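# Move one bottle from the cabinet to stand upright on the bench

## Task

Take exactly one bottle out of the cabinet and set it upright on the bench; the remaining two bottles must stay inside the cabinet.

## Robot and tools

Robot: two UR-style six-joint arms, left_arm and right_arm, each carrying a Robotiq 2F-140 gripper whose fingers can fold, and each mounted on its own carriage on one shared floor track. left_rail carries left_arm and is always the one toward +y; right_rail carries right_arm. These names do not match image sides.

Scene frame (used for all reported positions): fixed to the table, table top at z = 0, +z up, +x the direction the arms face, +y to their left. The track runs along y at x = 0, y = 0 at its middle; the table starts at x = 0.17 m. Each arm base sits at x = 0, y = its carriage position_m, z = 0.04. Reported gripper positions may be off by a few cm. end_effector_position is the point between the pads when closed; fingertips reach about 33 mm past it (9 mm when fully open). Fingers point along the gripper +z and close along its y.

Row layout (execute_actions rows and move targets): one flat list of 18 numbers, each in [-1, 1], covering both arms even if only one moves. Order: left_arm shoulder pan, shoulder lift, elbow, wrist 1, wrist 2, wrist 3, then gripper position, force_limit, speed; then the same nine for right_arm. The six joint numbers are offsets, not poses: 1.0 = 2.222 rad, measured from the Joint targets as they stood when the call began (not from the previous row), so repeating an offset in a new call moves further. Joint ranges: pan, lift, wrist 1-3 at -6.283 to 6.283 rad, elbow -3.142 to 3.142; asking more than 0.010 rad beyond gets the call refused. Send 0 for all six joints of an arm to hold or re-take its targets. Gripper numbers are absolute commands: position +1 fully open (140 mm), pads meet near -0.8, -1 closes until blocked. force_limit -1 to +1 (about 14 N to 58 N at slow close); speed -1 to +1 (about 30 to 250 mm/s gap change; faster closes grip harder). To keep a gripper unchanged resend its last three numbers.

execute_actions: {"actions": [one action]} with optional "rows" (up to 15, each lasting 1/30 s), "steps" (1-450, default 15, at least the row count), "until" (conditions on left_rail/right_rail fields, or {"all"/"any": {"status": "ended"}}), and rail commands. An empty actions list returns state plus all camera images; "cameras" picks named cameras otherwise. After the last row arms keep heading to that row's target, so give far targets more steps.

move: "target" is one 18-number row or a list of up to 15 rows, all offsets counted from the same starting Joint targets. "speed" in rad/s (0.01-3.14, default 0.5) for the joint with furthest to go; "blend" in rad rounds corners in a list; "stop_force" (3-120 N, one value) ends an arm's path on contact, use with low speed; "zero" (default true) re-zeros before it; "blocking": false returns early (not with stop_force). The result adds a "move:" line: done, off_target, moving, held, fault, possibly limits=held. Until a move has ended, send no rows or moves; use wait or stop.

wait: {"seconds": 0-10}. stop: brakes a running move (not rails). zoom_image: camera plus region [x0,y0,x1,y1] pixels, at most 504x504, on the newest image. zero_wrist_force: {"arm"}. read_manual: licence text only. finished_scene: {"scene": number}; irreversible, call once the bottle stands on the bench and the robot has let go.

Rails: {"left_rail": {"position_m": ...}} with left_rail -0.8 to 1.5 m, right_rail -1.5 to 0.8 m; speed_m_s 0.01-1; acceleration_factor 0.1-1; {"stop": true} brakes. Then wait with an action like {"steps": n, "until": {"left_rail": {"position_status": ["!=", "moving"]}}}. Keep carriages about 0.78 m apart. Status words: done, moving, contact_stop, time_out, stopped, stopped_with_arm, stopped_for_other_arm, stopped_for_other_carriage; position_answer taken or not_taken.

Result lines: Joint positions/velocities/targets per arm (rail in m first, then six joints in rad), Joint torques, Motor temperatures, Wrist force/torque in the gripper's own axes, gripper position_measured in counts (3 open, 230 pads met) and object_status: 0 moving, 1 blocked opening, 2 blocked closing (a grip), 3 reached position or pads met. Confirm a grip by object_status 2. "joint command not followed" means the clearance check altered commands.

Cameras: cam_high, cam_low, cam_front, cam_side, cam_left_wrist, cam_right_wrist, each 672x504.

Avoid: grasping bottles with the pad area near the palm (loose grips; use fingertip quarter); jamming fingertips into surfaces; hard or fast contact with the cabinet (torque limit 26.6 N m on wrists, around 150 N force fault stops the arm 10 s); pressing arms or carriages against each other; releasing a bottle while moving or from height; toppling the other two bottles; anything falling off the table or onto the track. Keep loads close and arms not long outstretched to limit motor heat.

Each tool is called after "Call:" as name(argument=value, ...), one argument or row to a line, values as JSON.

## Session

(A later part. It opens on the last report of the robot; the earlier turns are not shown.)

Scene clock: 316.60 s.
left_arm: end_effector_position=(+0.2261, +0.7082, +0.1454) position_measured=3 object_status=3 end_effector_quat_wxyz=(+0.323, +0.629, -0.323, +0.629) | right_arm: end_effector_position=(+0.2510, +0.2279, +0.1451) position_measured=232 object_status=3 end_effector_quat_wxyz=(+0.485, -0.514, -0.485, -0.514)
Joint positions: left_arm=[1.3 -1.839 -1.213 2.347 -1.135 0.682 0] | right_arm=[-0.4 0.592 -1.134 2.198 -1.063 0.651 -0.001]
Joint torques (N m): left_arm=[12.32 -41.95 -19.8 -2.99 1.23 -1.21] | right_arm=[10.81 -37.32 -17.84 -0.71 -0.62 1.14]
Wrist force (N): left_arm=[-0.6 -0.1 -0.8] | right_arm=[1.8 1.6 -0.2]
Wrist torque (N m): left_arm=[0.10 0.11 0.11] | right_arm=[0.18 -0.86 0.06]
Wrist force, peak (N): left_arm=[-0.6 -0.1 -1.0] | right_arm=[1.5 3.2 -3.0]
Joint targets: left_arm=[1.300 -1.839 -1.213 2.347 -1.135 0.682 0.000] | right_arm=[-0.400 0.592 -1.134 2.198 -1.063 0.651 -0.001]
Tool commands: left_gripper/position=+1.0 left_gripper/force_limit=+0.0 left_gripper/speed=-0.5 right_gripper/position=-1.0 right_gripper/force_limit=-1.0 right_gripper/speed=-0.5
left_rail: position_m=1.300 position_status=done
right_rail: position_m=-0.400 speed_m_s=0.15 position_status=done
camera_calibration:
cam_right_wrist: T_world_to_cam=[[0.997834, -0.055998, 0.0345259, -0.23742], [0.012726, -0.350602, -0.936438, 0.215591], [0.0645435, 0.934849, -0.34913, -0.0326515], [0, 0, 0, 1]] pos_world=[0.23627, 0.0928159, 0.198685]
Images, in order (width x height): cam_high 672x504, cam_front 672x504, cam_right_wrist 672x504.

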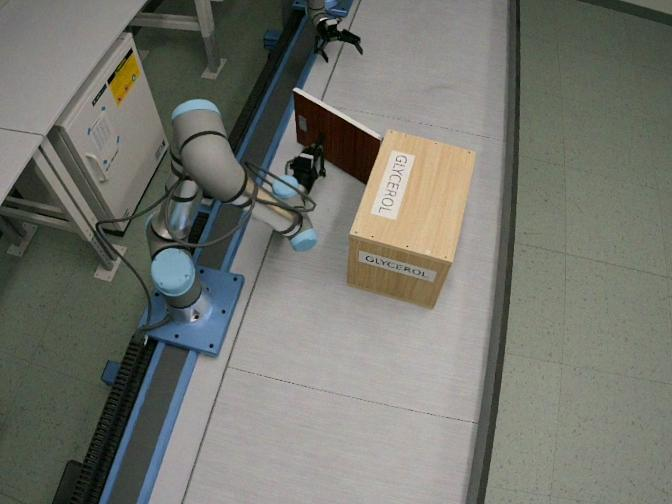

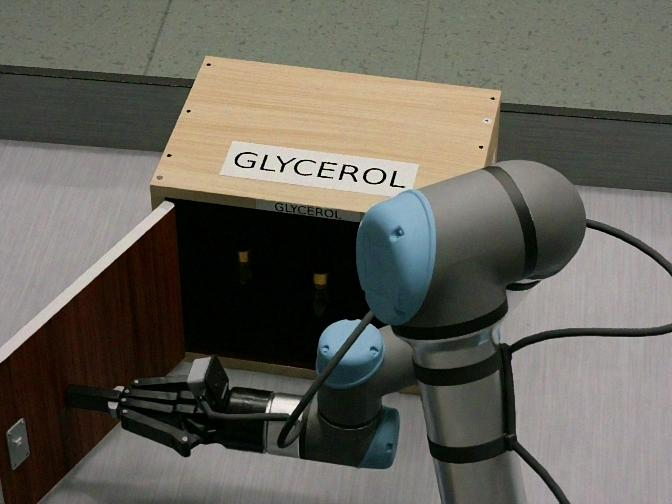

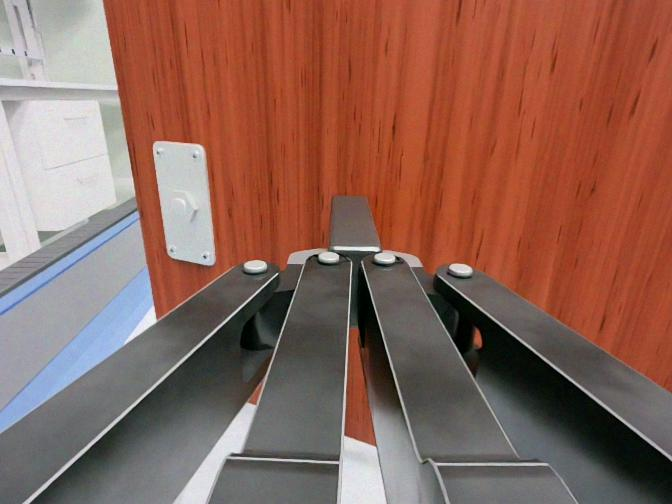

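Call:
execute_actions(
  actions=[
    {"right_rail":{"position_m":-1.1,"speed_m_s":0.8,"acceleration_factor":0.4},"steps":200,"until":{"right_rail":{"position_status":["!=","moving"]}}},
  ],
)

Call:
move(
  target=[0.0167,0.2187,-0.7408,0.5356,-0.3884,0,1,0,-0.5,0,0,0,0,0,0,-1,-1,-0.5],
  speed=0.8,
)

Call:
execute_actions(
  actions=[
    {"left_rail":{"position_m":0.65},"steps":150,"until":{"left_rail":{"position_status":["!=","moving"]}}},
  ],
  cameras=["cam_front","cam_high"],
)

Call:
move(
  target=[0,0.0778,0.1494,-0.2403,0,0,1,0,-0.5,0,0,0,0,0,0,-1,-1,-0.5],
  speed=0.4,
  cameras=["cam_front","cam_high","cam_left_wrist"],
)

Scene clock: 359.00 s.
left_arm: end_effector_position=(+0.2261, +0.7082, +0.1454) position_measured=3 object_status=3 end_effector_quat_wxyz=(+0.323, +0.629, -0.323, +0.629) | right_arm: end_effector_position=(+0.2510, -0.4721, +0.1451) position_measured=232 object_status=3 end_effector_quat_wxyz=(+0.485, -0.514, -0.485, -0.514)
Joint positions: left_arm=[1.3 -1.839 -1.213 2.347 -1.135 0.682 0] | right_arm=[-1.1 0.592 -1.134 2.198 -1.063 0.651 -0.001]
Joint torques (N m): left_arm=[11.93 -42.34 -21.97 -3 1.34 -1.18] | right_arm=[-8.39 -33.19 -12.12 -0.37 1.93 0.59]
Wrist force (N): left_arm=[-0.4 -0.1 -0.9] | right_arm=[1.7 1.5 2.2]
Wrist torque (N m): left_arm=[0.11 0.09 0.11] | right_arm=[0.21 -0.84 0.06]
Wrist force, peak (N): left_arm=[-0.6 -0.1 -0.8] | right_arm=[1.8 1.2 3.8]
Joint targets: left_arm=[1.300 -1.839 -1.213 2.347 -1.135 0.682 0.000] | right_arm=[-1.100 0.592 -1.134 2.198 -1.063 0.651 -0.001]
Tool commands: left_gripper/position=+1.0 left_gripper/force_limit=+0.0 left_gripper/speed=-0.5 right_gripper/position=-1.0 right_gripper/force_limit=-1.0 right_gripper/speed=-0.5
left_rail: position_m=1.300 position_status=done
right_rail: position_m=-1.100 speed_m_s=0.80 position_status=done

Scene clock: 361.87 s.
left_arm: end_effector_position=(+0.2787, +0.5660, +0.3969) position_measured=3 object_status=3 end_effector_quat_wxyz=(+0.007, +0.705, -0.028, +0.709) | right_arm: end_effector_position=(+0.2510, -0.4721, +0.1451) position_measured=232 object_status=3 end_effector_quat_wxyz=(+0.485, -0.514, -0.485, -0.514)
Joint positions: left_arm=[1.3 -1.802 -0.727 0.702 0.055 -0.181 0] | right_arm=[-1.1 0.592 -1.134 2.198 -1.063 0.651 -0.001]
Joint torques (N m): left_arm=[14.36 -47.81 -34.48 1.85 -1.83 -1.03] | right_arm=[-8.38 -27.61 -8.12 -0.24 1.92 0.44]
Wrist force (N): left_arm=[-0.2 -0.2 -0.8] | right_arm=[1.8 1.4 2.1]
Wrist torque (N m): left_arm=[0.06 0.09 0.08] | right_arm=[0.19 -0.86 0.06]
Wrist force, peak (N): left_arm=[-0.9 -0.9 -1.7] | right_arm=[1.8 1.7 2.3]
Joint targets: left_arm=[1.300 -1.802 -0.727 0.701 0.055 -0.181 0.000] | right_arm=[-1.100 0.592 -1.134 2.198 -1.063 0.651 -0.001]
left_rail: position_m=1.300 position_status=done
right_rail: position_m=-1.100 speed_m_s=0.80 position_status=done
move: done

Scene clock: 364.10 s.
left_arm: end_effector_position=(+0.2787, -0.0840, +0.3969) position_measured=3 object_status=3 end_effector_quat_wxyz=(+0.007, +0.705, -0.028, +0.709) | right_arm: end_effector_position=(+0.2510, -0.4721, +0.1451) position_measured=232 object_status=3 end_effector_quat_wxyz=(+0.485, -0.514, -0.485, -0.514)
Joint positions: left_arm=[0.65 -1.802 -0.727 0.701 0.055 -0.181 0] | right_arm=[-1.1 0.592 -1.134 2.198 -1.063 0.651 -0.001]
Joint torques (N m): left_arm=[10.41 -68.84 -31.01 0.51 -0.59 -1.04] | right_arm=[-8.12 -27.19 -7.53 -0.43 1.96 0.41]
Wrist force (N): left_arm=[-0.3 -0.2 -0.8] | right_arm=[1.7 1.5 2.0]
Wrist torque (N m): left_arm=[0.06 0.10 0.08] | right_arm=[0.20 -0.86 0.06]
Wrist force, peak (N): left_arm=[-0.3 -1.4 -1.0] | right_arm=[1.9 1.5 2.2]
Joint targets: left_arm=[0.650 -1.802 -0.727 0.701 0.055 -0.181 0.000] | right_arm=[-1.100 0.592 -1.134 2.198 -1.063 0.651 -0.001]
Tool commands: left_gripper/position=+1.0 left_gripper/force_limit=+0.0 left_gripper/speed=-0.5 right_gripper/position=-1.0 right_gripper/force_limit=-1.0 right_gripper/speed=-0.5
left_rail: position_m=0.650 position_status=done
right_rail: position_m=-1.100 speed_m_s=0.80 position_status=done
Images, in order (width x height): cam_high 672x504, cam_front 672x504.

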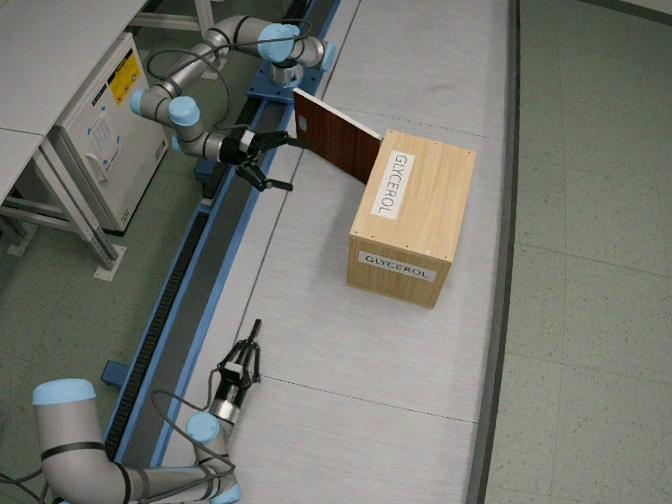

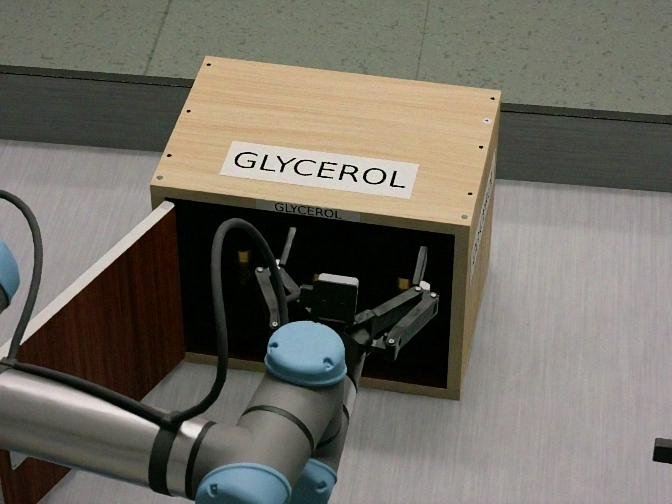

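Scene clock: 366.13 s.
left_arm: end_effector_position=(+0.2781, -0.0866, +0.1457) position_measured=3 object_status=3 end_effector_quat_wxyz=(+0.017, +0.707, -0.018, +0.707) | right_arm: end_effector_position=(+0.2510, -0.4721, +0.1451) position_measured=232 object_status=3 end_effector_quat_wxyz=(+0.485, -0.514, -0.485, -0.514)
Joint positions: left_arm=[0.65 -1.802 -0.554 1.033 -0.478 -0.181 0] | right_arm=[-1.1 0.592 -1.134 2.198 -1.063 0.651 -0.001]
Joint torques (N m): left_arm=[6.59 -50.97 -9.22 -1.15 0.45 -1.05] | right_arm=[-8.7 -27.11 -8.47 -0.22 1.84 0.04]
Wrist force (N): left_arm=[-0.5 0.0 -0.8] | right_arm=[1.8 1.3 2.3]
Wrist torque (N m): left_arm=[0.09 0.14 0.09] | right_arm=[0.17 -0.87 0.06]
Wrist force, peak (N): left_arm=[-2.0 -0.4 -0.7] | right_arm=[1.8 1.5 2.3]
Joint targets: left_arm=[0.650 -1.802 -0.554 1.033 -0.479 -0.181 0.000] | right_arm=[-1.100 0.592 -1.134 2.198 -1.063 0.651 -0.001]
left_rail: position_m=0.650 position_status=done
right_rail: position_m=-1.100 speed_m_s=0.80 position_status=done
move: done
camera_calibration:
cam_left_wrist: T_world_to_cam=[[-0.03397, -0.998405, -0.0451014, -0.0536532], [-0.370638, 0.0544945, -0.927177, 0.245576], [0.928156, -0.01478, -0.371898, -0.0639331], [0, 0, 0, 1]] pos_world=[0.148537, -0.0678951, 0.201496]
Images, in order (width x height): cam_high 672x504, cam_front 672x504, cam_left_wrist 672x504.

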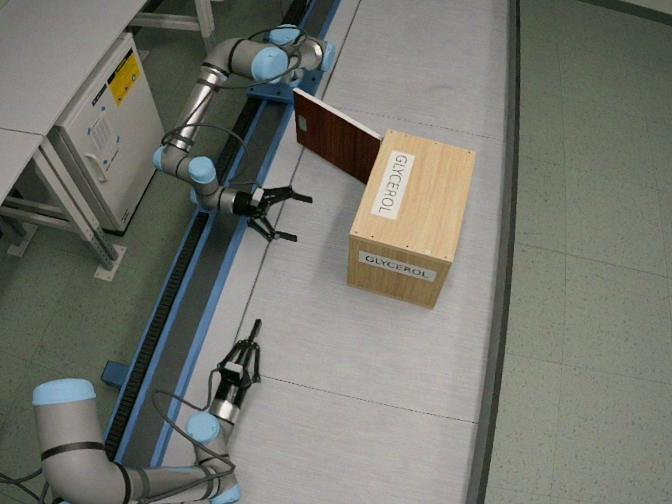

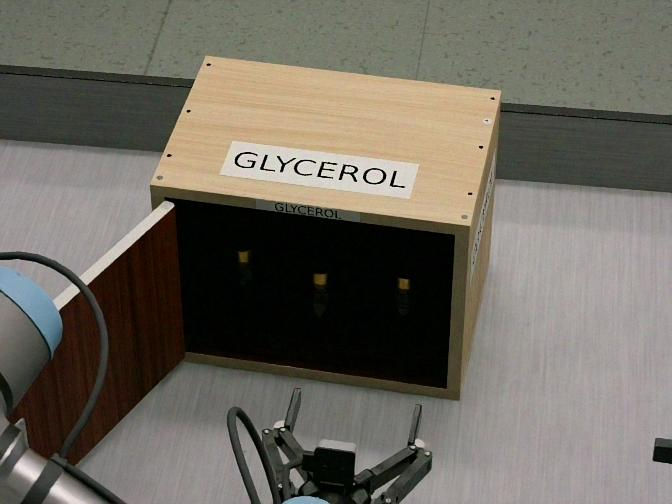

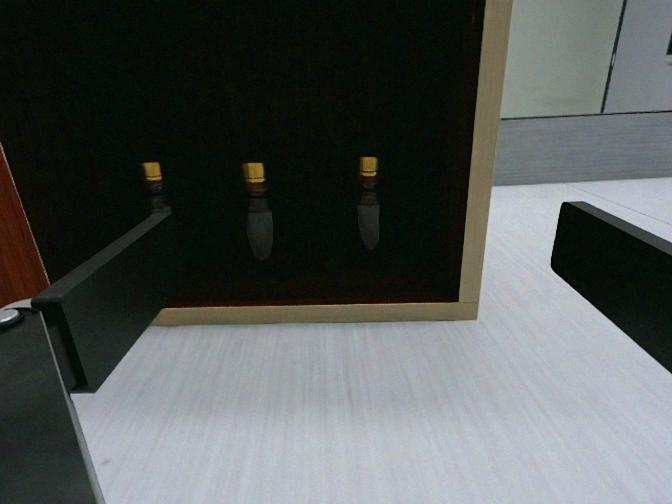

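Call:
zoom_image(
  camera="cam_left_wrist",
  region=[120, 130, 490, 330],
)

Scaled by 1.362 from the camera's 672x504 image, which has a finer 960x720 frame.

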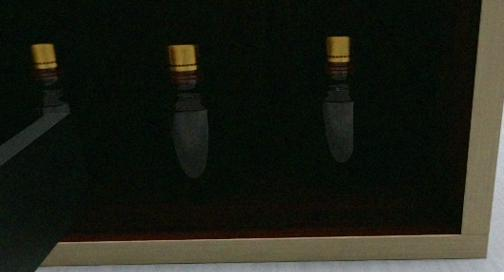

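Call:
move(
  target=[0.0531,-0.0506,0.1221,-0.0715,0.0305,0,-0.1,-1,-0.5,0,0,0,0,0,0,-1,-1,-0.5],
  speed=0.3,
  cameras=["cam_front","cam_left_wrist"],
)

Call:
zoom_image(
  camera="cam_left_wrist",
  region=[100, 100, 470, 340],
)

Scene clock: 411.97 s.
left_arm: end_effector_position=(+0.3703, -0.0099, +0.1319) position_measured=141 object_status=3 end_effector_quat_wxyz=(+0.000, +0.707, +0.000, +0.707) | right_arm: end_effector_position=(+0.2510, -0.4721, +0.1451) position_measured=232 object_status=3 end_effector_quat_wxyz=(+0.485, -0.514, -0.485, -0.514)
Joint positions: left_arm=[0.65 -1.684 -0.666 1.304 -0.637 -0.113 0] | right_arm=[-1.1 0.592 -1.134 2.198 -1.063 0.651 -0.001]
Joint torques (N m): left_arm=[13.53 -70.42 -6.02 -1.28 1.57 -0.95] | right_arm=[-7.86 -26.45 -8.44 -0.26 1.85 0.11]
Wrist force (N): left_arm=[-0.4 0.0 -1.0] | right_arm=[1.7 1.5 2.2]
Wrist torque (N m): left_arm=[0.14 0.03 0.10] | right_arm=[0.21 -0.84 0.06]
Wrist force, peak (N): left_arm=[-0.6 0.4 -2.0] | right_arm=[1.8 1.6 2.4]
Joint targets: left_arm=[0.650 -1.684 -0.666 1.305 -0.637 -0.113 0.000] | right_arm=[-1.100 0.592 -1.134 2.198 -1.063 0.651 -0.001]
left_rail: position_m=0.650 position_status=done
right_rail: position_m=-1.100 speed_m_s=0.80 position_status=done
move: done
camera_calibration:
cam_left_wrist: T_world_to_cam=[[0.0161049, -0.998851, -0.0451275, 0.00691557], [-0.373003, 0.0358734, -0.927137, 0.263439], [0.92769, 0.0317641, -0.371997, -0.152849], [0, 0, 0, 1]] pos_world=[0.239949, 0.00231231, 0.187696]
Images, in order (width x height): cam_front 672x504, cam_left_wrist 672x504.

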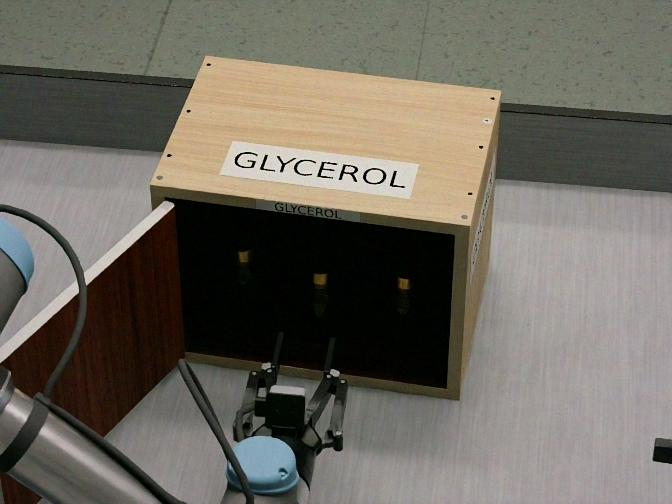

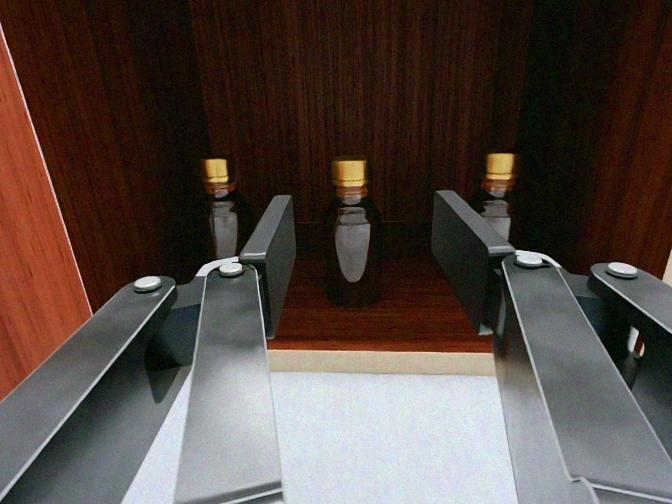

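Scaled by 1.362 from the camera's 672x504 image, which has a finer 960x720 frame.

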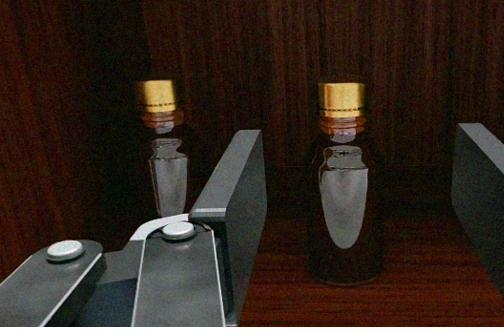

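Call:
move(
  target=[
    [0,0.0404,0.005,-0.0463,0,0,-0.1,-1,-0.5,0,0,0,0,0,0,-1,-1,-0.5],
    [0.0752,0.0564,-0.0304,-0.0269,0.0752,0,-0.1,-1,-0.5,0,0,0,0,0,0,-1,-1,-0.5],
  ],
  speed=0.12,
  blend=0.01,
  stop_force=8,
  cameras=["cam_front","cam_left_wrist"],
)

Scene clock: 448.37 s.
left_arm: end_effector_position=(+0.4802, -0.0072, +0.0703) position_measured=141 object_status=3 end_effector_quat_wxyz=(+0.000, +0.707, +0.000, +0.707) | right_arm: end_effector_position=(+0.2510, -0.4721, +0.1451) position_measured=232 object_status=3 end_effector_quat_wxyz=(+0.485, -0.514, -0.485, -0.514)
Joint positions: left_arm=[0.65 -1.517 -0.541 1.237 -0.697 0.054 0] | right_arm=[-1.1 0.592 -1.134 2.198 -1.063 0.651 -0.001]
Joint torques (N m): left_arm=[15.37 -48.03 -29.36 1.11 1.53 -0.84] | right_arm=[-8.32 -26.33 -8.66 -0.46 2 0.02]
Wrist force (N): left_arm=[-0.3 -0.2 -0.4] | right_arm=[1.6 1.6 2.1]
Wrist torque (N m): left_arm=[0.06 0.03 0.09] | right_arm=[0.22 -0.84 0.06]
Wrist force, peak (N): left_arm=[-1.0 -0.3 -1.1] | right_arm=[1.9 1.5 2.3]
Joint targets: left_arm=[0.650 -1.517 -0.541 1.237 -0.697 0.054 0.000] | right_arm=[-1.100 0.592 -1.134 2.198 -1.063 0.651 -0.001]
left_rail: position_m=0.650 position_status=done
right_rail: position_m=-1.100 speed_m_s=0.80 position_status=done
move: done
camera_calibration:
cam_left_wrist: T_world_to_cam=[[0.0161853, -0.998939, -0.0431069, 0.00487703], [-0.373056, 0.0339662, -0.927187, 0.247191], [0.927668, 0.0310881, -0.37211, -0.277913], [0, 0, 0, 1]] pos_world=[0.349949, 0.0051155, 0.125988]
Images, in order (width x height): cam_front 672x504, cam_left_wrist 672x504.

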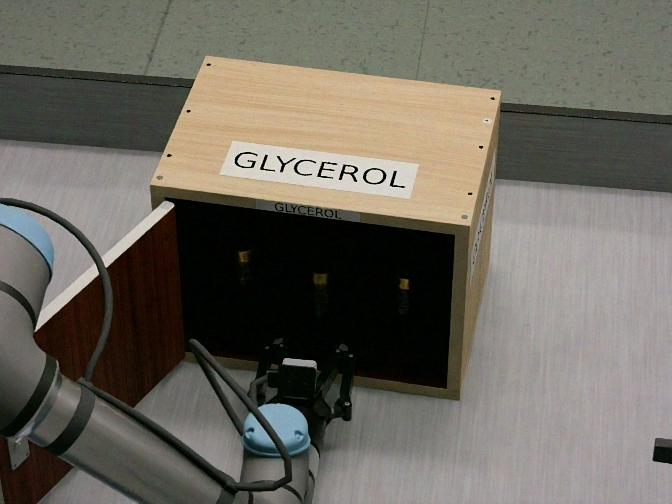

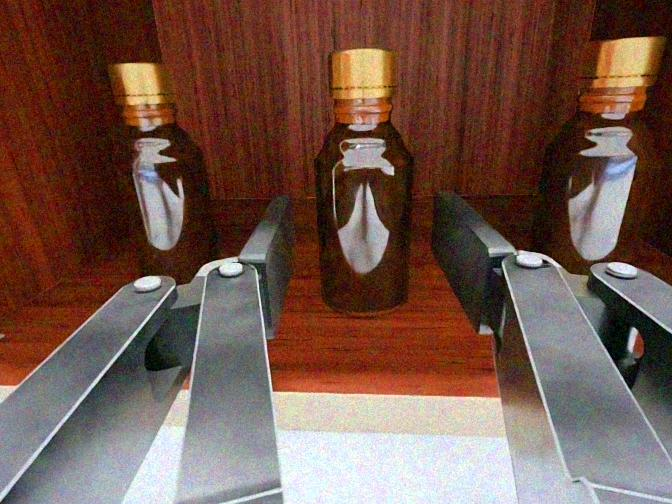

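Call:
move(
  target=[0.0122,0.0042,-0.009,0.0052,0.0121,0,-0.1,-1,-0.5,0,0,0,0,0,0,-1,-1,-0.5],
  speed=0.08,
  stop_force=6,
)

Call:
execute_actions(
  actions=[
    {"rows":[[0,0,0,0,0,0,-1,-0.5,-1,0,0,0,0,0,0,-1,-1,-0.5]],"steps":60},
  ],
  cameras=["cam_left_wrist"],
)

Scene clock: 473.17 s.
left_arm: end_effector_position=(+0.4983, -0.0068, +0.0701) position_measured=141 object_status=3 end_effector_quat_wxyz=(+0.000, +0.707, +0.000, +0.707) | right_arm: end_effector_position=(+0.2510, -0.4721, +0.1451) position_measured=232 object_status=3 end_effector_quat_wxyz=(+0.485, -0.514, -0.485, -0.514)
Joint positions: left_arm=[0.65 -1.49 -0.532 1.217 -0.686 0.081 0] | right_arm=[-1.1 0.592 -1.134 2.198 -1.063 0.651 -0.001]
Joint torques (N m): left_arm=[14.38 -48.16 -28.93 0.95 1.6 -0.94] | right_arm=[-8.68 -27.43 -7.68 -0.59 1.87 0.02]
Wrist force (N): left_arm=[-0.4 -0.1 -0.5] | right_arm=[1.8 1.4 2.0]
Wrist torque (N m): left_arm=[0.10 0.06 0.10] | right_arm=[0.19 -0.88 0.06]
Wrist force, peak (N): left_arm=[-0.3 -0.2 -1.0] | right_arm=[2.0 1.6 2.2]
Joint targets: left_arm=[0.650 -1.490 -0.532 1.217 -0.686 0.081 0.000] | right_arm=[-1.100 0.592 -1.134 2.198 -1.063 0.651 -0.001]
left_rail: position_m=0.650 position_status=done
right_rail: position_m=-1.100 speed_m_s=0.80 position_status=done
move: done

Scene clock: 475.37 s.
left_arm: end_effector_position=(+0.4983, -0.0069, +0.0701) position_measured=166 object_status=2 end_effector_quat_wxyz=(+0.000, +0.707, +0.000, +0.707) | right_arm: end_effector_position=(+0.2510, -0.4721, +0.1451) position_measured=232 object_status=3 end_effector_quat_wxyz=(+0.485, -0.514, -0.485, -0.514)
Joint positions: left_arm=[0.65 -1.49 -0.532 1.217 -0.686 0.081 0] | right_arm=[-1.1 0.592 -1.134 2.198 -1.063 0.651 -0.001]
Joint torques (N m): left_arm=[11.72 -50.3 -19.48 0.24 -1.74 -0.8] | right_arm=[-8.21 -26.92 -8.53 -0.49 2.03 0.09]
Wrist force (N): left_arm=[0.6 0.2 -2.1] | right_arm=[1.7 1.4 2.1]
Wrist torque (N m): left_arm=[0.08 0.06 0.08] | right_arm=[0.19 -0.86 0.06]
Wrist force, peak (N): left_arm=[0.6 0.1 -2.4] | right_arm=[1.9 1.5 2.2]
Joint targets: left_arm=[0.650 -1.490 -0.532 1.217 -0.686 0.081 0.000] | right_arm=[-1.100 0.592 -1.134 2.198 -1.063 0.651 -0.001]
left_rail: position_m=0.650 position_status=done
right_rail: position_m=-1.100 speed_m_s=0.80 position_status=done
camera_calibration:
cam_left_wrist: T_world_to_cam=[[0.0164312, -0.998893, -0.0440746, 0.00490976], [-0.373079, 0.034772, -0.927148, 0.253843], [0.927654, 0.0316774, -0.372095, -0.294749], [0, 0, 0, 1]] pos_world=[0.368048, 0.00541456, 0.125892]
Images, in order (width x height): cam_left_wrist 672x504.

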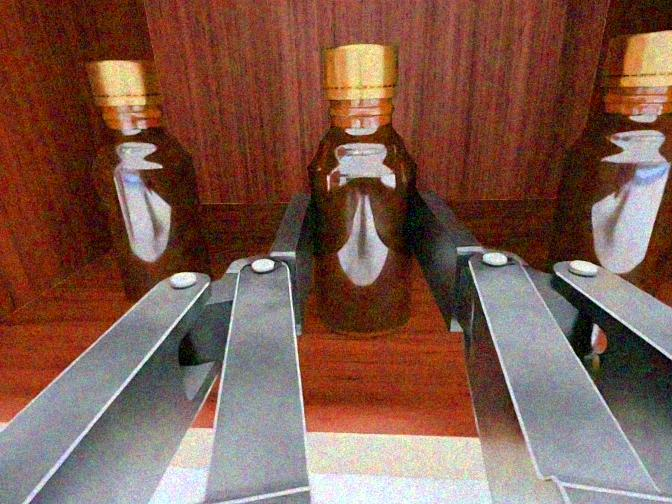

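Call:
execute_actions(
  actions=[
    {"rows":[[0,0,0,0,0,0,-0.1,-0.5,-1,0,0,0,0,0,0,-1,-1,-0.5]],"steps":35},
  ],
)

Call:
move(
  target=[0,-0.0104,0.0009,0.0096,0,0,-0.1,-0.5,-1,0,0,0,0,0,0,-1,-1,-0.5],
  speed=0.1,
)

Call:
execute_actions(
  actions=[
    {"rows":[[0,0,0,0,0,0,-1,-0.2,-1,0,0,0,0,0,0,-1,-1,-0.5]],"steps":55},
  ],
)

Call:
move(
  target=[0,-0.0136,0.0005,0.0132,0,0,-1,-0.2,-1,0,0,0,0,0,0,-1,-1,-0.5],
  speed=0.06,
  cameras=["cam_left_wrist"],
)

Scene clock: 530.67 s.
left_arm: end_effector_position=(+0.4983, -0.0068, +0.0701) position_measured=141 object_status=3 end_effector_quat_wxyz=(+0.000, +0.707, +0.000, +0.707) | right_arm: end_effector_position=(+0.2510, -0.4721, +0.1451) position_measured=232 object_status=3 end_effector_quat_wxyz=(+0.485, -0.514, -0.485, -0.514)
Joint positions: left_arm=[0.65 -1.49 -0.532 1.217 -0.686 0.081 0] | right_arm=[-1.1 0.592 -1.134 2.198 -1.063 0.651 -0.001]
Joint torques (N m): left_arm=[6.98 -54.71 -7.37 -0.81 -0.4 -0.55] | right_arm=[-9 -26.89 -7.95 -0.38 2.02 0.02]
Wrist force (N): left_arm=[-0.6 -0.3 -0.6] | right_arm=[1.8 1.3 2.3]
Wrist torque (N m): left_arm=[0.06 0.08 0.10] | right_arm=[0.16 -0.87 0.06]
Wrist force, peak (N): left_arm=[0.6 0.3 -2.5] | right_arm=[1.9 1.6 2.2]
Joint targets: left_arm=[0.650 -1.490 -0.532 1.217 -0.686 0.081 0.000] | right_arm=[-1.100 0.592 -1.134 2.198 -1.063 0.651 -0.001]
left_rail: position_m=0.650 position_status=done
right_rail: position_m=-1.100 speed_m_s=0.80 position_status=done

Scene clock: 531.53 s.
left_arm: end_effector_position=(+0.4983, -0.0069, +0.0847) position_measured=141 object_status=3 end_effector_quat_wxyz=(+0.000, +0.707, +0.000, +0.707) | right_arm: end_effector_position=(+0.2510, -0.4721, +0.1451) position_measured=232 object_status=3 end_effector_quat_wxyz=(+0.485, -0.514, -0.485, -0.514)
Joint positions: left_arm=[0.65 -1.49 -0.555 1.219 -0.665 0.081 0] | right_arm=[-1.1 0.592 -1.134 2.198 -1.063 0.651 -0.001]
Joint torques (N m): left_arm=[5.47 -74.6 -6.6 0.98 0.51 -0.67] | right_arm=[-8.83 -26.39 -7.63 -0.51 1.84 -0.03]
Wrist force (N): left_arm=[-0.5 -0.1 -0.7] | right_arm=[2.0 1.4 2.1]
Wrist torque (N m): left_arm=[0.09 0.07 0.10] | right_arm=[0.19 -0.90 0.06]
Wrist force, peak (N): left_arm=[-0.9 -0.1 -0.6] | right_arm=[1.9 1.7 2.1]
Joint targets: left_arm=[0.650 -1.490 -0.555 1.219 -0.664 0.081 0.000] | right_arm=[-1.100 0.592 -1.134 2.198 -1.063 0.651 -0.001]
left_rail: position_m=0.650 position_status=done
right_rail: position_m=-1.100 speed_m_s=0.80 position_status=done
move: done

Scene clock: 533.57 s.
left_arm: end_effector_position=(+0.4983, -0.0069, +0.0850) position_measured=166 object_status=2 end_effector_quat_wxyz=(+0.000, +0.707, +0.000, +0.707) | right_arm: end_effector_position=(+0.2510, -0.4721, +0.1451) position_measured=232 object_status=3 end_effector_quat_wxyz=(+0.485, -0.514, -0.485, -0.514)
Joint positions: left_arm=[0.65 -1.49 -0.555 1.219 -0.664 0.081 0] | right_arm=[-1.1 0.592 -1.134 2.198 -1.063 0.651 -0.001]
Joint torques (N m): left_arm=[3.6 -70.92 -9.5 -0.32 1.65 -0.79] | right_arm=[-8.51 -26.63 -8.17 -0.57 1.93 0.14]
Wrist force (N): left_arm=[0.7 -0.7 -1.8] | right_arm=[1.8 1.3 2.3]
Wrist torque (N m): left_arm=[0.08 0.07 0.11] | right_arm=[0.17 -0.86 0.06]
Wrist force, peak (N): left_arm=[0.6 -0.4 -2.1] | right_arm=[1.9 1.6 2.3]
Joint targets: left_arm=[0.650 -1.490 -0.555 1.219 -0.664 0.081 0.000] | right_arm=[-1.100 0.592 -1.134 2.198 -1.063 0.651 -0.001]
left_rail: position_m=0.650 position_status=done
right_rail: position_m=-1.100 speed_m_s=0.80 position_status=done

Scene clock: 534.50 s.
left_arm: end_effector_position=(+0.4983, -0.0069, +0.1046) position_measured=166 object_status=2 end_effector_quat_wxyz=(+0.000, +0.707, +0.000, +0.707) | right_arm: end_effector_position=(+0.2510, -0.4721, +0.1451) position_measured=232 object_status=3 end_effector_quat_wxyz=(+0.485, -0.514, -0.485, -0.514)
Joint positions: left_arm=[0.65 -1.49 -0.585 1.22 -0.635 0.081 0] | right_arm=[-1.1 0.592 -1.134 2.198 -1.063 0.651 -0.001]
Joint torques (N m): left_arm=[2.53 -77.27 -8.43 0.99 1.04 -0.63] | right_arm=[-7.44 -27.07 -7.87 -0.48 2.05 0]
Wrist force (N): left_arm=[-3.1 0.0 -0.7] | right_arm=[1.6 1.4 2.3]
Wrist torque (N m): left_arm=[0.10 -0.03 0.10] | right_arm=[0.18 -0.83 0.06]
Wrist force, peak (N): left_arm=[-3.7 0.0 -0.5] | right_arm=[1.8 1.6 2.3]
Joint targets: left_arm=[0.650 -1.490 -0.585 1.220 -0.635 0.081 0.000] | right_arm=[-1.100 0.592 -1.134 2.198 -1.063 0.651 -0.001]
left_rail: position_m=0.650 position_status=done
right_rail: position_m=-1.100 speed_m_s=0.80 position_status=done
move: done
camera_calibration:
cam_left_wrist: T_world_to_cam=[[0.0163681, -0.998876, -0.0444855, 0.00641879], [-0.373085, 0.0351767, -0.92713, 0.285832], [0.927653, 0.0317722, -0.372089, -0.281909], [0, 0, 0, 1]] pos_world=[0.368048, 0.00531382, 0.160394]
Images, in order (width x height): cam_left_wrist 672x504.

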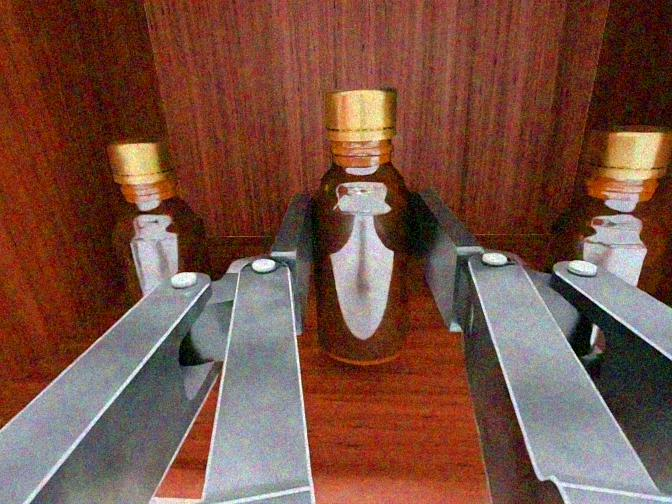

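Call:
move(
  target=[
    [-0.0572,-0.0164,0.0346,-0.0182,-0.0573,0,-1,-0.2,-1,0,0,0,0,0,0,-1,-1,-0.5],
    [-0.1153,-0.0232,0.049,-0.0258,-0.1153,0,-1,-0.2,-1,0,0,0,0,0,0,-1,-1,-0.5],
    [-0.1153,-0.0232,0.049,-0.0258,0.4247,0,-1,-0.2,-1,0,0,0,0,0,0,-1,-1,-0.5],
    [0.0113,-0.0279,0.0595,-0.0315,0.5513,0,-1,-0.2,-1,0,0,0,0,0,0,-1,-1,-0.5],
  ],
  speed=[0.2,0.25,0.5,0.35],
  blend=[0.05,0.05,0.05,0],
  cameras=["cam_left_wrist","cam_front","cam_high","cam_side"],
)

Scene clock: 618.20 s.
left_arm: end_effector_position=(+0.3129, -0.2599, +0.1047) position_measured=166 object_status=2 end_effector_quat_wxyz=(+0.399, +0.584, -0.399, +0.584) | right_arm: end_effector_position=(+0.2510, -0.4721, +0.1451) position_measured=232 object_status=3 end_effector_quat_wxyz=(+0.485, -0.514, -0.485, -0.514)
Joint positions: left_arm=[0.65 -1.465 -0.647 1.352 -0.705 1.305 0] | right_arm=[-1.1 0.592 -1.134 2.198 -1.063 0.651 -0.001]
Joint torques (N m): left_arm=[14.1 -76.39 -11.08 -5.05 1.56 -0.52] | right_arm=[-8.09 -27.56 -8.57 -0.53 1.88 -0.09]
Wrist force (N): left_arm=[-3.0 -0.2 -0.5] | right_arm=[1.9 1.4 2.0]
Wrist torque (N m): left_arm=[0.08 -0.05 0.08] | right_arm=[0.19 -0.89 0.06]
Wrist force, peak (N): left_arm=[-3.1 1.9 -1.0] | right_arm=[1.9 1.6 2.3]
Joint targets: left_arm=[0.650 -1.465 -0.647 1.352 -0.705 1.306 0.000] | right_arm=[-1.100 0.592 -1.134 2.198 -1.063 0.651 -0.001]
left_rail: position_m=0.650 position_status=done
right_rail: position_m=-1.100 speed_m_s=0.80 position_status=done
move: done
camera_calibration:
cam_left_wrist: T_world_to_cam=[[-0.925006, -0.377335, -0.0445112, 0.212757], [-0.102551, 0.360748, -0.927008, 0.225571], [0.36585, -0.852924, -0.37239, -0.155973], [0, 0, 0, 1]] pos_world=[0.276997, -0.134127, 0.160493]
Images, in order (width x height): cam_high 672x504, cam_front 672x504, cam_side 672x504, cam_left_wrist 672x504.

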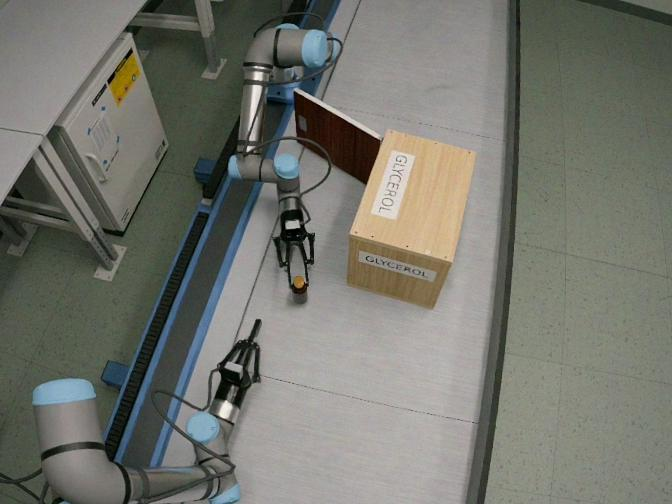

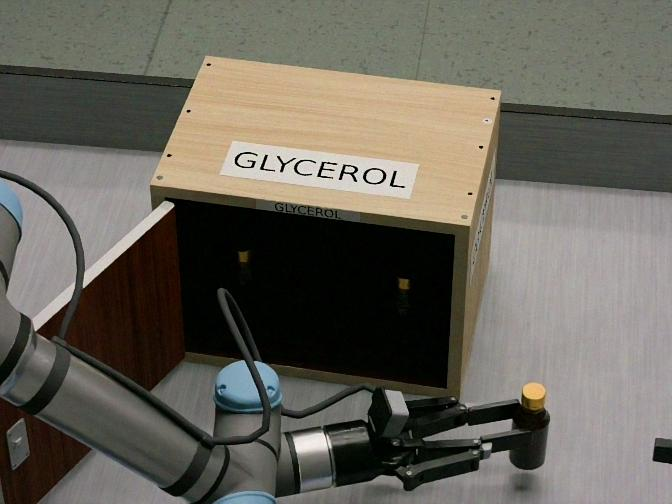

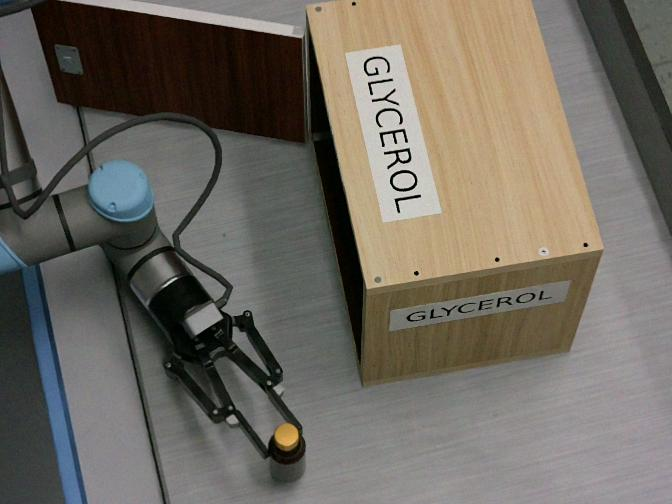

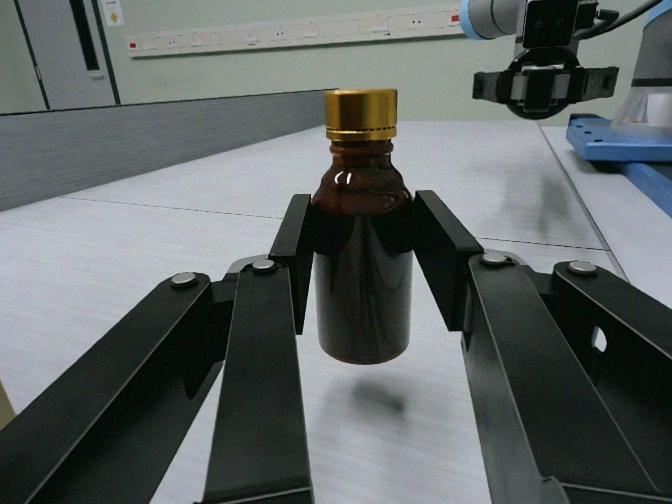

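Call:
move(
  target=[0,0.0327,-0.0025,-0.0302,0,0,-1,-0.2,-1,0,0,0,0,0,0,-1,-1,-0.5],
  speed=0.03,
  stop_force=4,
  cameras=["cam_left_wrist","cam_front","cam_low"],
)

Scene clock: 628.40 s.
left_arm: end_effector_position=(+0.3131, -0.2601, +0.0692) position_measured=166 object_status=2 end_effector_quat_wxyz=(+0.399, +0.584, -0.399, +0.584) | right_arm: end_effector_position=(+0.2510, -0.4721, +0.1451) position_measured=232 object_status=3 end_effector_quat_wxyz=(+0.485, -0.514, -0.485, -0.514)
Joint positions: left_arm=[0.65 -1.465 -0.59 1.348 -0.758 1.306 0] | right_arm=[-1.1 0.592 -1.134 2.198 -1.063 0.651 -0.001]
Joint torques (N m): left_arm=[14.72 -76.05 -8.88 -2.98 0.78 -0.57] | right_arm=[-8.66 -26.18 -8.97 -0.46 2.03 -0.12]
Wrist force (N): left_arm=[-2.6 0.2 -1.0] | right_arm=[1.9 1.4 2.1]
Wrist torque (N m): left_arm=[0.17 0.06 0.10] | right_arm=[0.20 -0.89 0.06]
Wrist force, peak (N): left_arm=[7.2 -0.1 -5.7] | right_arm=[2.0 1.4 2.3]
Joint targets: left_arm=[0.650 -1.465 -0.590 1.348 -0.758 1.306 0.000] | right_arm=[-1.100 0.592 -1.134 2.198 -1.063 0.651 -0.001]
left_rail: position_m=0.650 position_status=done
right_rail: position_m=-1.100 speed_m_s=0.80 position_status=done
move: contact (left_arm); left_arm: the shoulder lift is farthest, 0.015 rad from its target
camera_calibration:
cam_left_wrist: T_world_to_cam=[[-0.925003, -0.377349, -0.0444771, 0.21141], [-0.102586, 0.360734, -0.92701, 0.192737], [0.36585, -0.852924, -0.372391, -0.169388], [0, 0, 0, 1]] pos_world=[0.277297, -0.134226, 0.124993]
Images, in order (width x height): cam_low 672x504, cam_front 672x504, cam_left_wrist 672x504.

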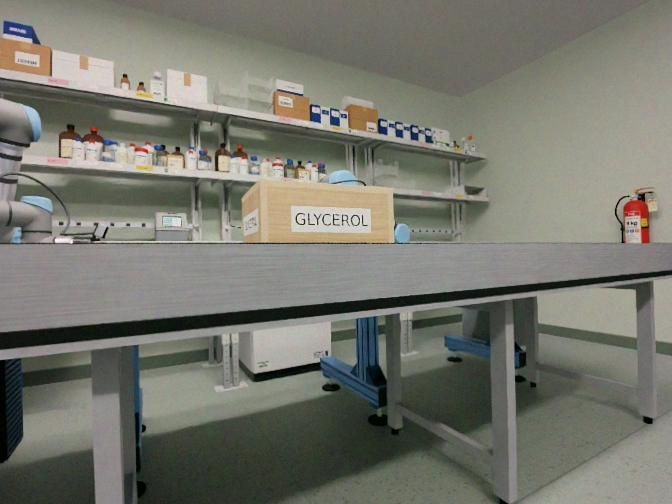

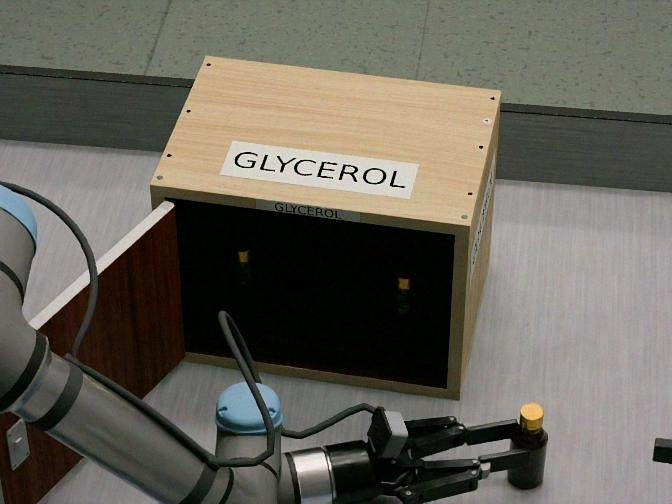

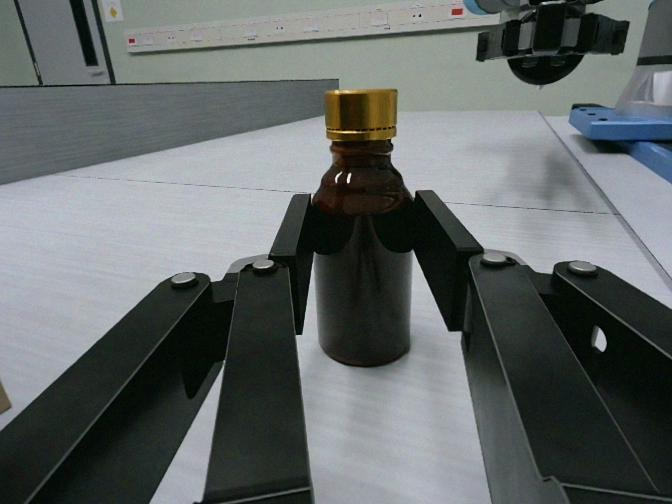

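Call:
move(
  target=[0,0.0016,0,-0.0016,0,0,-1,-0.2,-1,0,0,0,0,0,0,-1,-1,-0.5],
  speed=0.02,
  stop_force=5,
)

Scene clock: 635.13 s.
left_arm: end_effector_position=(+0.3131, -0.2601, +0.0689) position_measured=166 object_status=2 end_effector_quat_wxyz=(+0.399, +0.584, -0.399, +0.584) | right_arm: end_effector_position=(+0.2510, -0.4721, +0.1451) position_measured=232 object_status=3 end_effector_quat_wxyz=(+0.485, -0.514, -0.485, -0.514)
Joint positions: left_arm=[0.65 -1.465 -0.589 1.348 -0.759 1.306 0] | right_arm=[-1.1 0.592 -1.134 2.198 -1.063 0.651 -0.001]
Joint torques (N m): left_arm=[14.6 -72.26 -10.55 -1.65 -1.22 -0.5] | right_arm=[-8.52 -27.44 -8.17 -0.54 2.04 0.03]
Wrist force (N): left_arm=[2.0 0.4 -3.5] | right_arm=[1.6 1.5 2.2]
Wrist torque (N m): left_arm=[0.11 0.21 0.11] | right_arm=[0.21 -0.83 0.06]
Wrist force, peak (N): left_arm=[5.6 0.6 -5.1] | right_arm=[1.8 1.6 2.3]
Joint targets: left_arm=[0.650 -1.465 -0.589 1.348 -0.759 1.306 0.000] | right_arm=[-1.100 0.592 -1.134 2.198 -1.063 0.651 -0.001]
left_rail: position_m=0.650 position_status=done
right_rail: position_m=-1.100 speed_m_s=0.80 position_status=done
move: contact (left_arm)

Call:
execute_actions(
  actions=[
    {"rows":[[0,0,0,0,0,0,0.15,-0.2,-1,0,0,0,0,0,0,-1,-1,-0.5]],"steps":50},
  ],
)

Call:
move(
  target=[-0.0216,-0.0707,0.1631,-0.0924,-0.0217,0,0.15,-0.2,-1,0,0,0,0,0,0,-1,-1,-0.5],
  speed=0.25,
  cameras=["cam_left_wrist","cam_front","cam_high"],
)

Scene clock: 647.93 s.
left_arm: end_effector_position=(+0.3131, -0.2601, +0.0689) position_measured=110 object_status=3 end_effector_quat_wxyz=(+0.399, +0.584, -0.399, +0.584) | right_arm: end_effector_position=(+0.2510, -0.4721, +0.1451) position_measured=232 object_status=3 end_effector_quat_wxyz=(+0.485, -0.514, -0.485, -0.514)
Joint positions: left_arm=[0.65 -1.465 -0.589 1.348 -0.759 1.306 0] | right_arm=[-1.1 0.592 -1.134 2.198 -1.063 0.651 -0.001]
Joint torques (N m): left_arm=[13.34 -71.43 -10.06 -2.38 -1.13 -0.58] | right_arm=[-8.58 -26.59 -7.54 -0.68 1.96 0.05]
Wrist force (N): left_arm=[-1.0 0.2 -0.6] | right_arm=[1.7 1.5 2.0]
Wrist torque (N m): left_arm=[0.14 0.18 0.09] | right_arm=[0.20 -0.84 0.06]
Wrist force, peak (N): left_arm=[2.1 0.6 -3.5] | right_arm=[1.9 1.7 2.3]
Joint targets: left_arm=[0.650 -1.465 -0.589 1.348 -0.759 1.306 0.000] | right_arm=[-1.100 0.592 -1.134 2.198 -1.063 0.651 -0.001]
left_rail: position_m=0.650 position_status=done
right_rail: position_m=-1.100 speed_m_s=0.80 position_status=done

Scene clock: 650.00 s.
left_arm: end_effector_position=(+0.2773, -0.1670, +0.0690) position_measured=110 object_status=3 end_effector_quat_wxyz=(+0.399, +0.584, -0.399, +0.584) | right_arm: end_effector_position=(+0.2510, -0.4721, +0.1451) position_measured=232 object_status=3 end_effector_quat_wxyz=(+0.485, -0.514, -0.485, -0.514)
Joint positions: left_arm=[0.65 -1.512 -0.746 1.71 -0.964 1.258 0] | right_arm=[-1.1 0.592 -1.134 2.198 -1.063 0.651 -0.001]
Joint torques (N m): left_arm=[-12.98 -65.87 -3.93 -3.99 -1.51 -0.61] | right_arm=[-7.84 -26.71 -8.06 -0.36 2.02 0.04]
Wrist force (N): left_arm=[-0.8 -0.2 -0.8] | right_arm=[1.7 1.4 2.3]
Wrist torque (N m): left_arm=[0.09 0.15 0.12] | right_arm=[0.18 -0.86 0.06]
Wrist force, peak (N): left_arm=[-0.9 -0.1 -1.2] | right_arm=[1.8 1.6 2.2]
Joint targets: left_arm=[0.650 -1.513 -0.746 1.710 -0.965 1.258 0.000] | right_arm=[-1.100 0.592 -1.134 2.198 -1.063 0.651 -0.001]
left_rail: position_m=0.650 position_status=done
right_rail: position_m=-1.100 speed_m_s=0.80 position_status=done
move: done
camera_calibration:
cam_left_wrist: T_world_to_cam=[[-0.924915, -0.377583, -0.0443075, 0.213269], [-0.102662, 0.360278, -0.927179, 0.155212], [0.36605, -0.853013, -0.37199, -0.0770586], [0, 0, 0, 1]] pos_world=[0.241397, -0.0411248, 0.124693]
Images, in order (width x height): cam_high 672x504, cam_front 672x504, cam_left_wrist 672x504.

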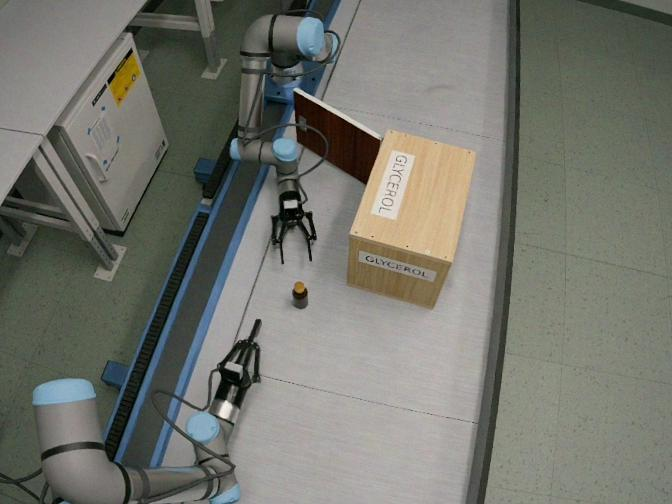

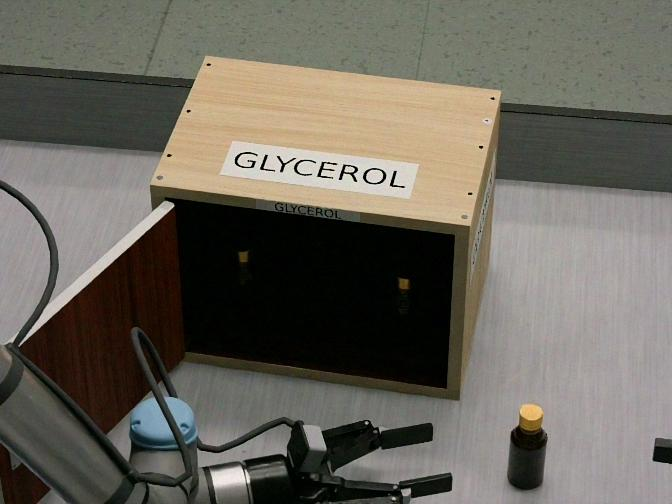

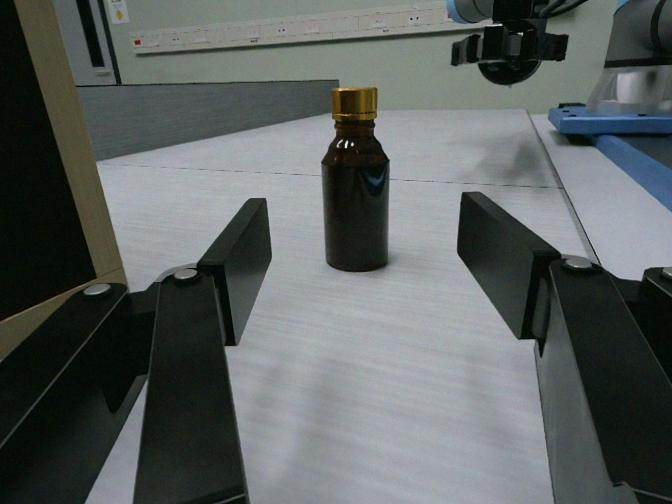

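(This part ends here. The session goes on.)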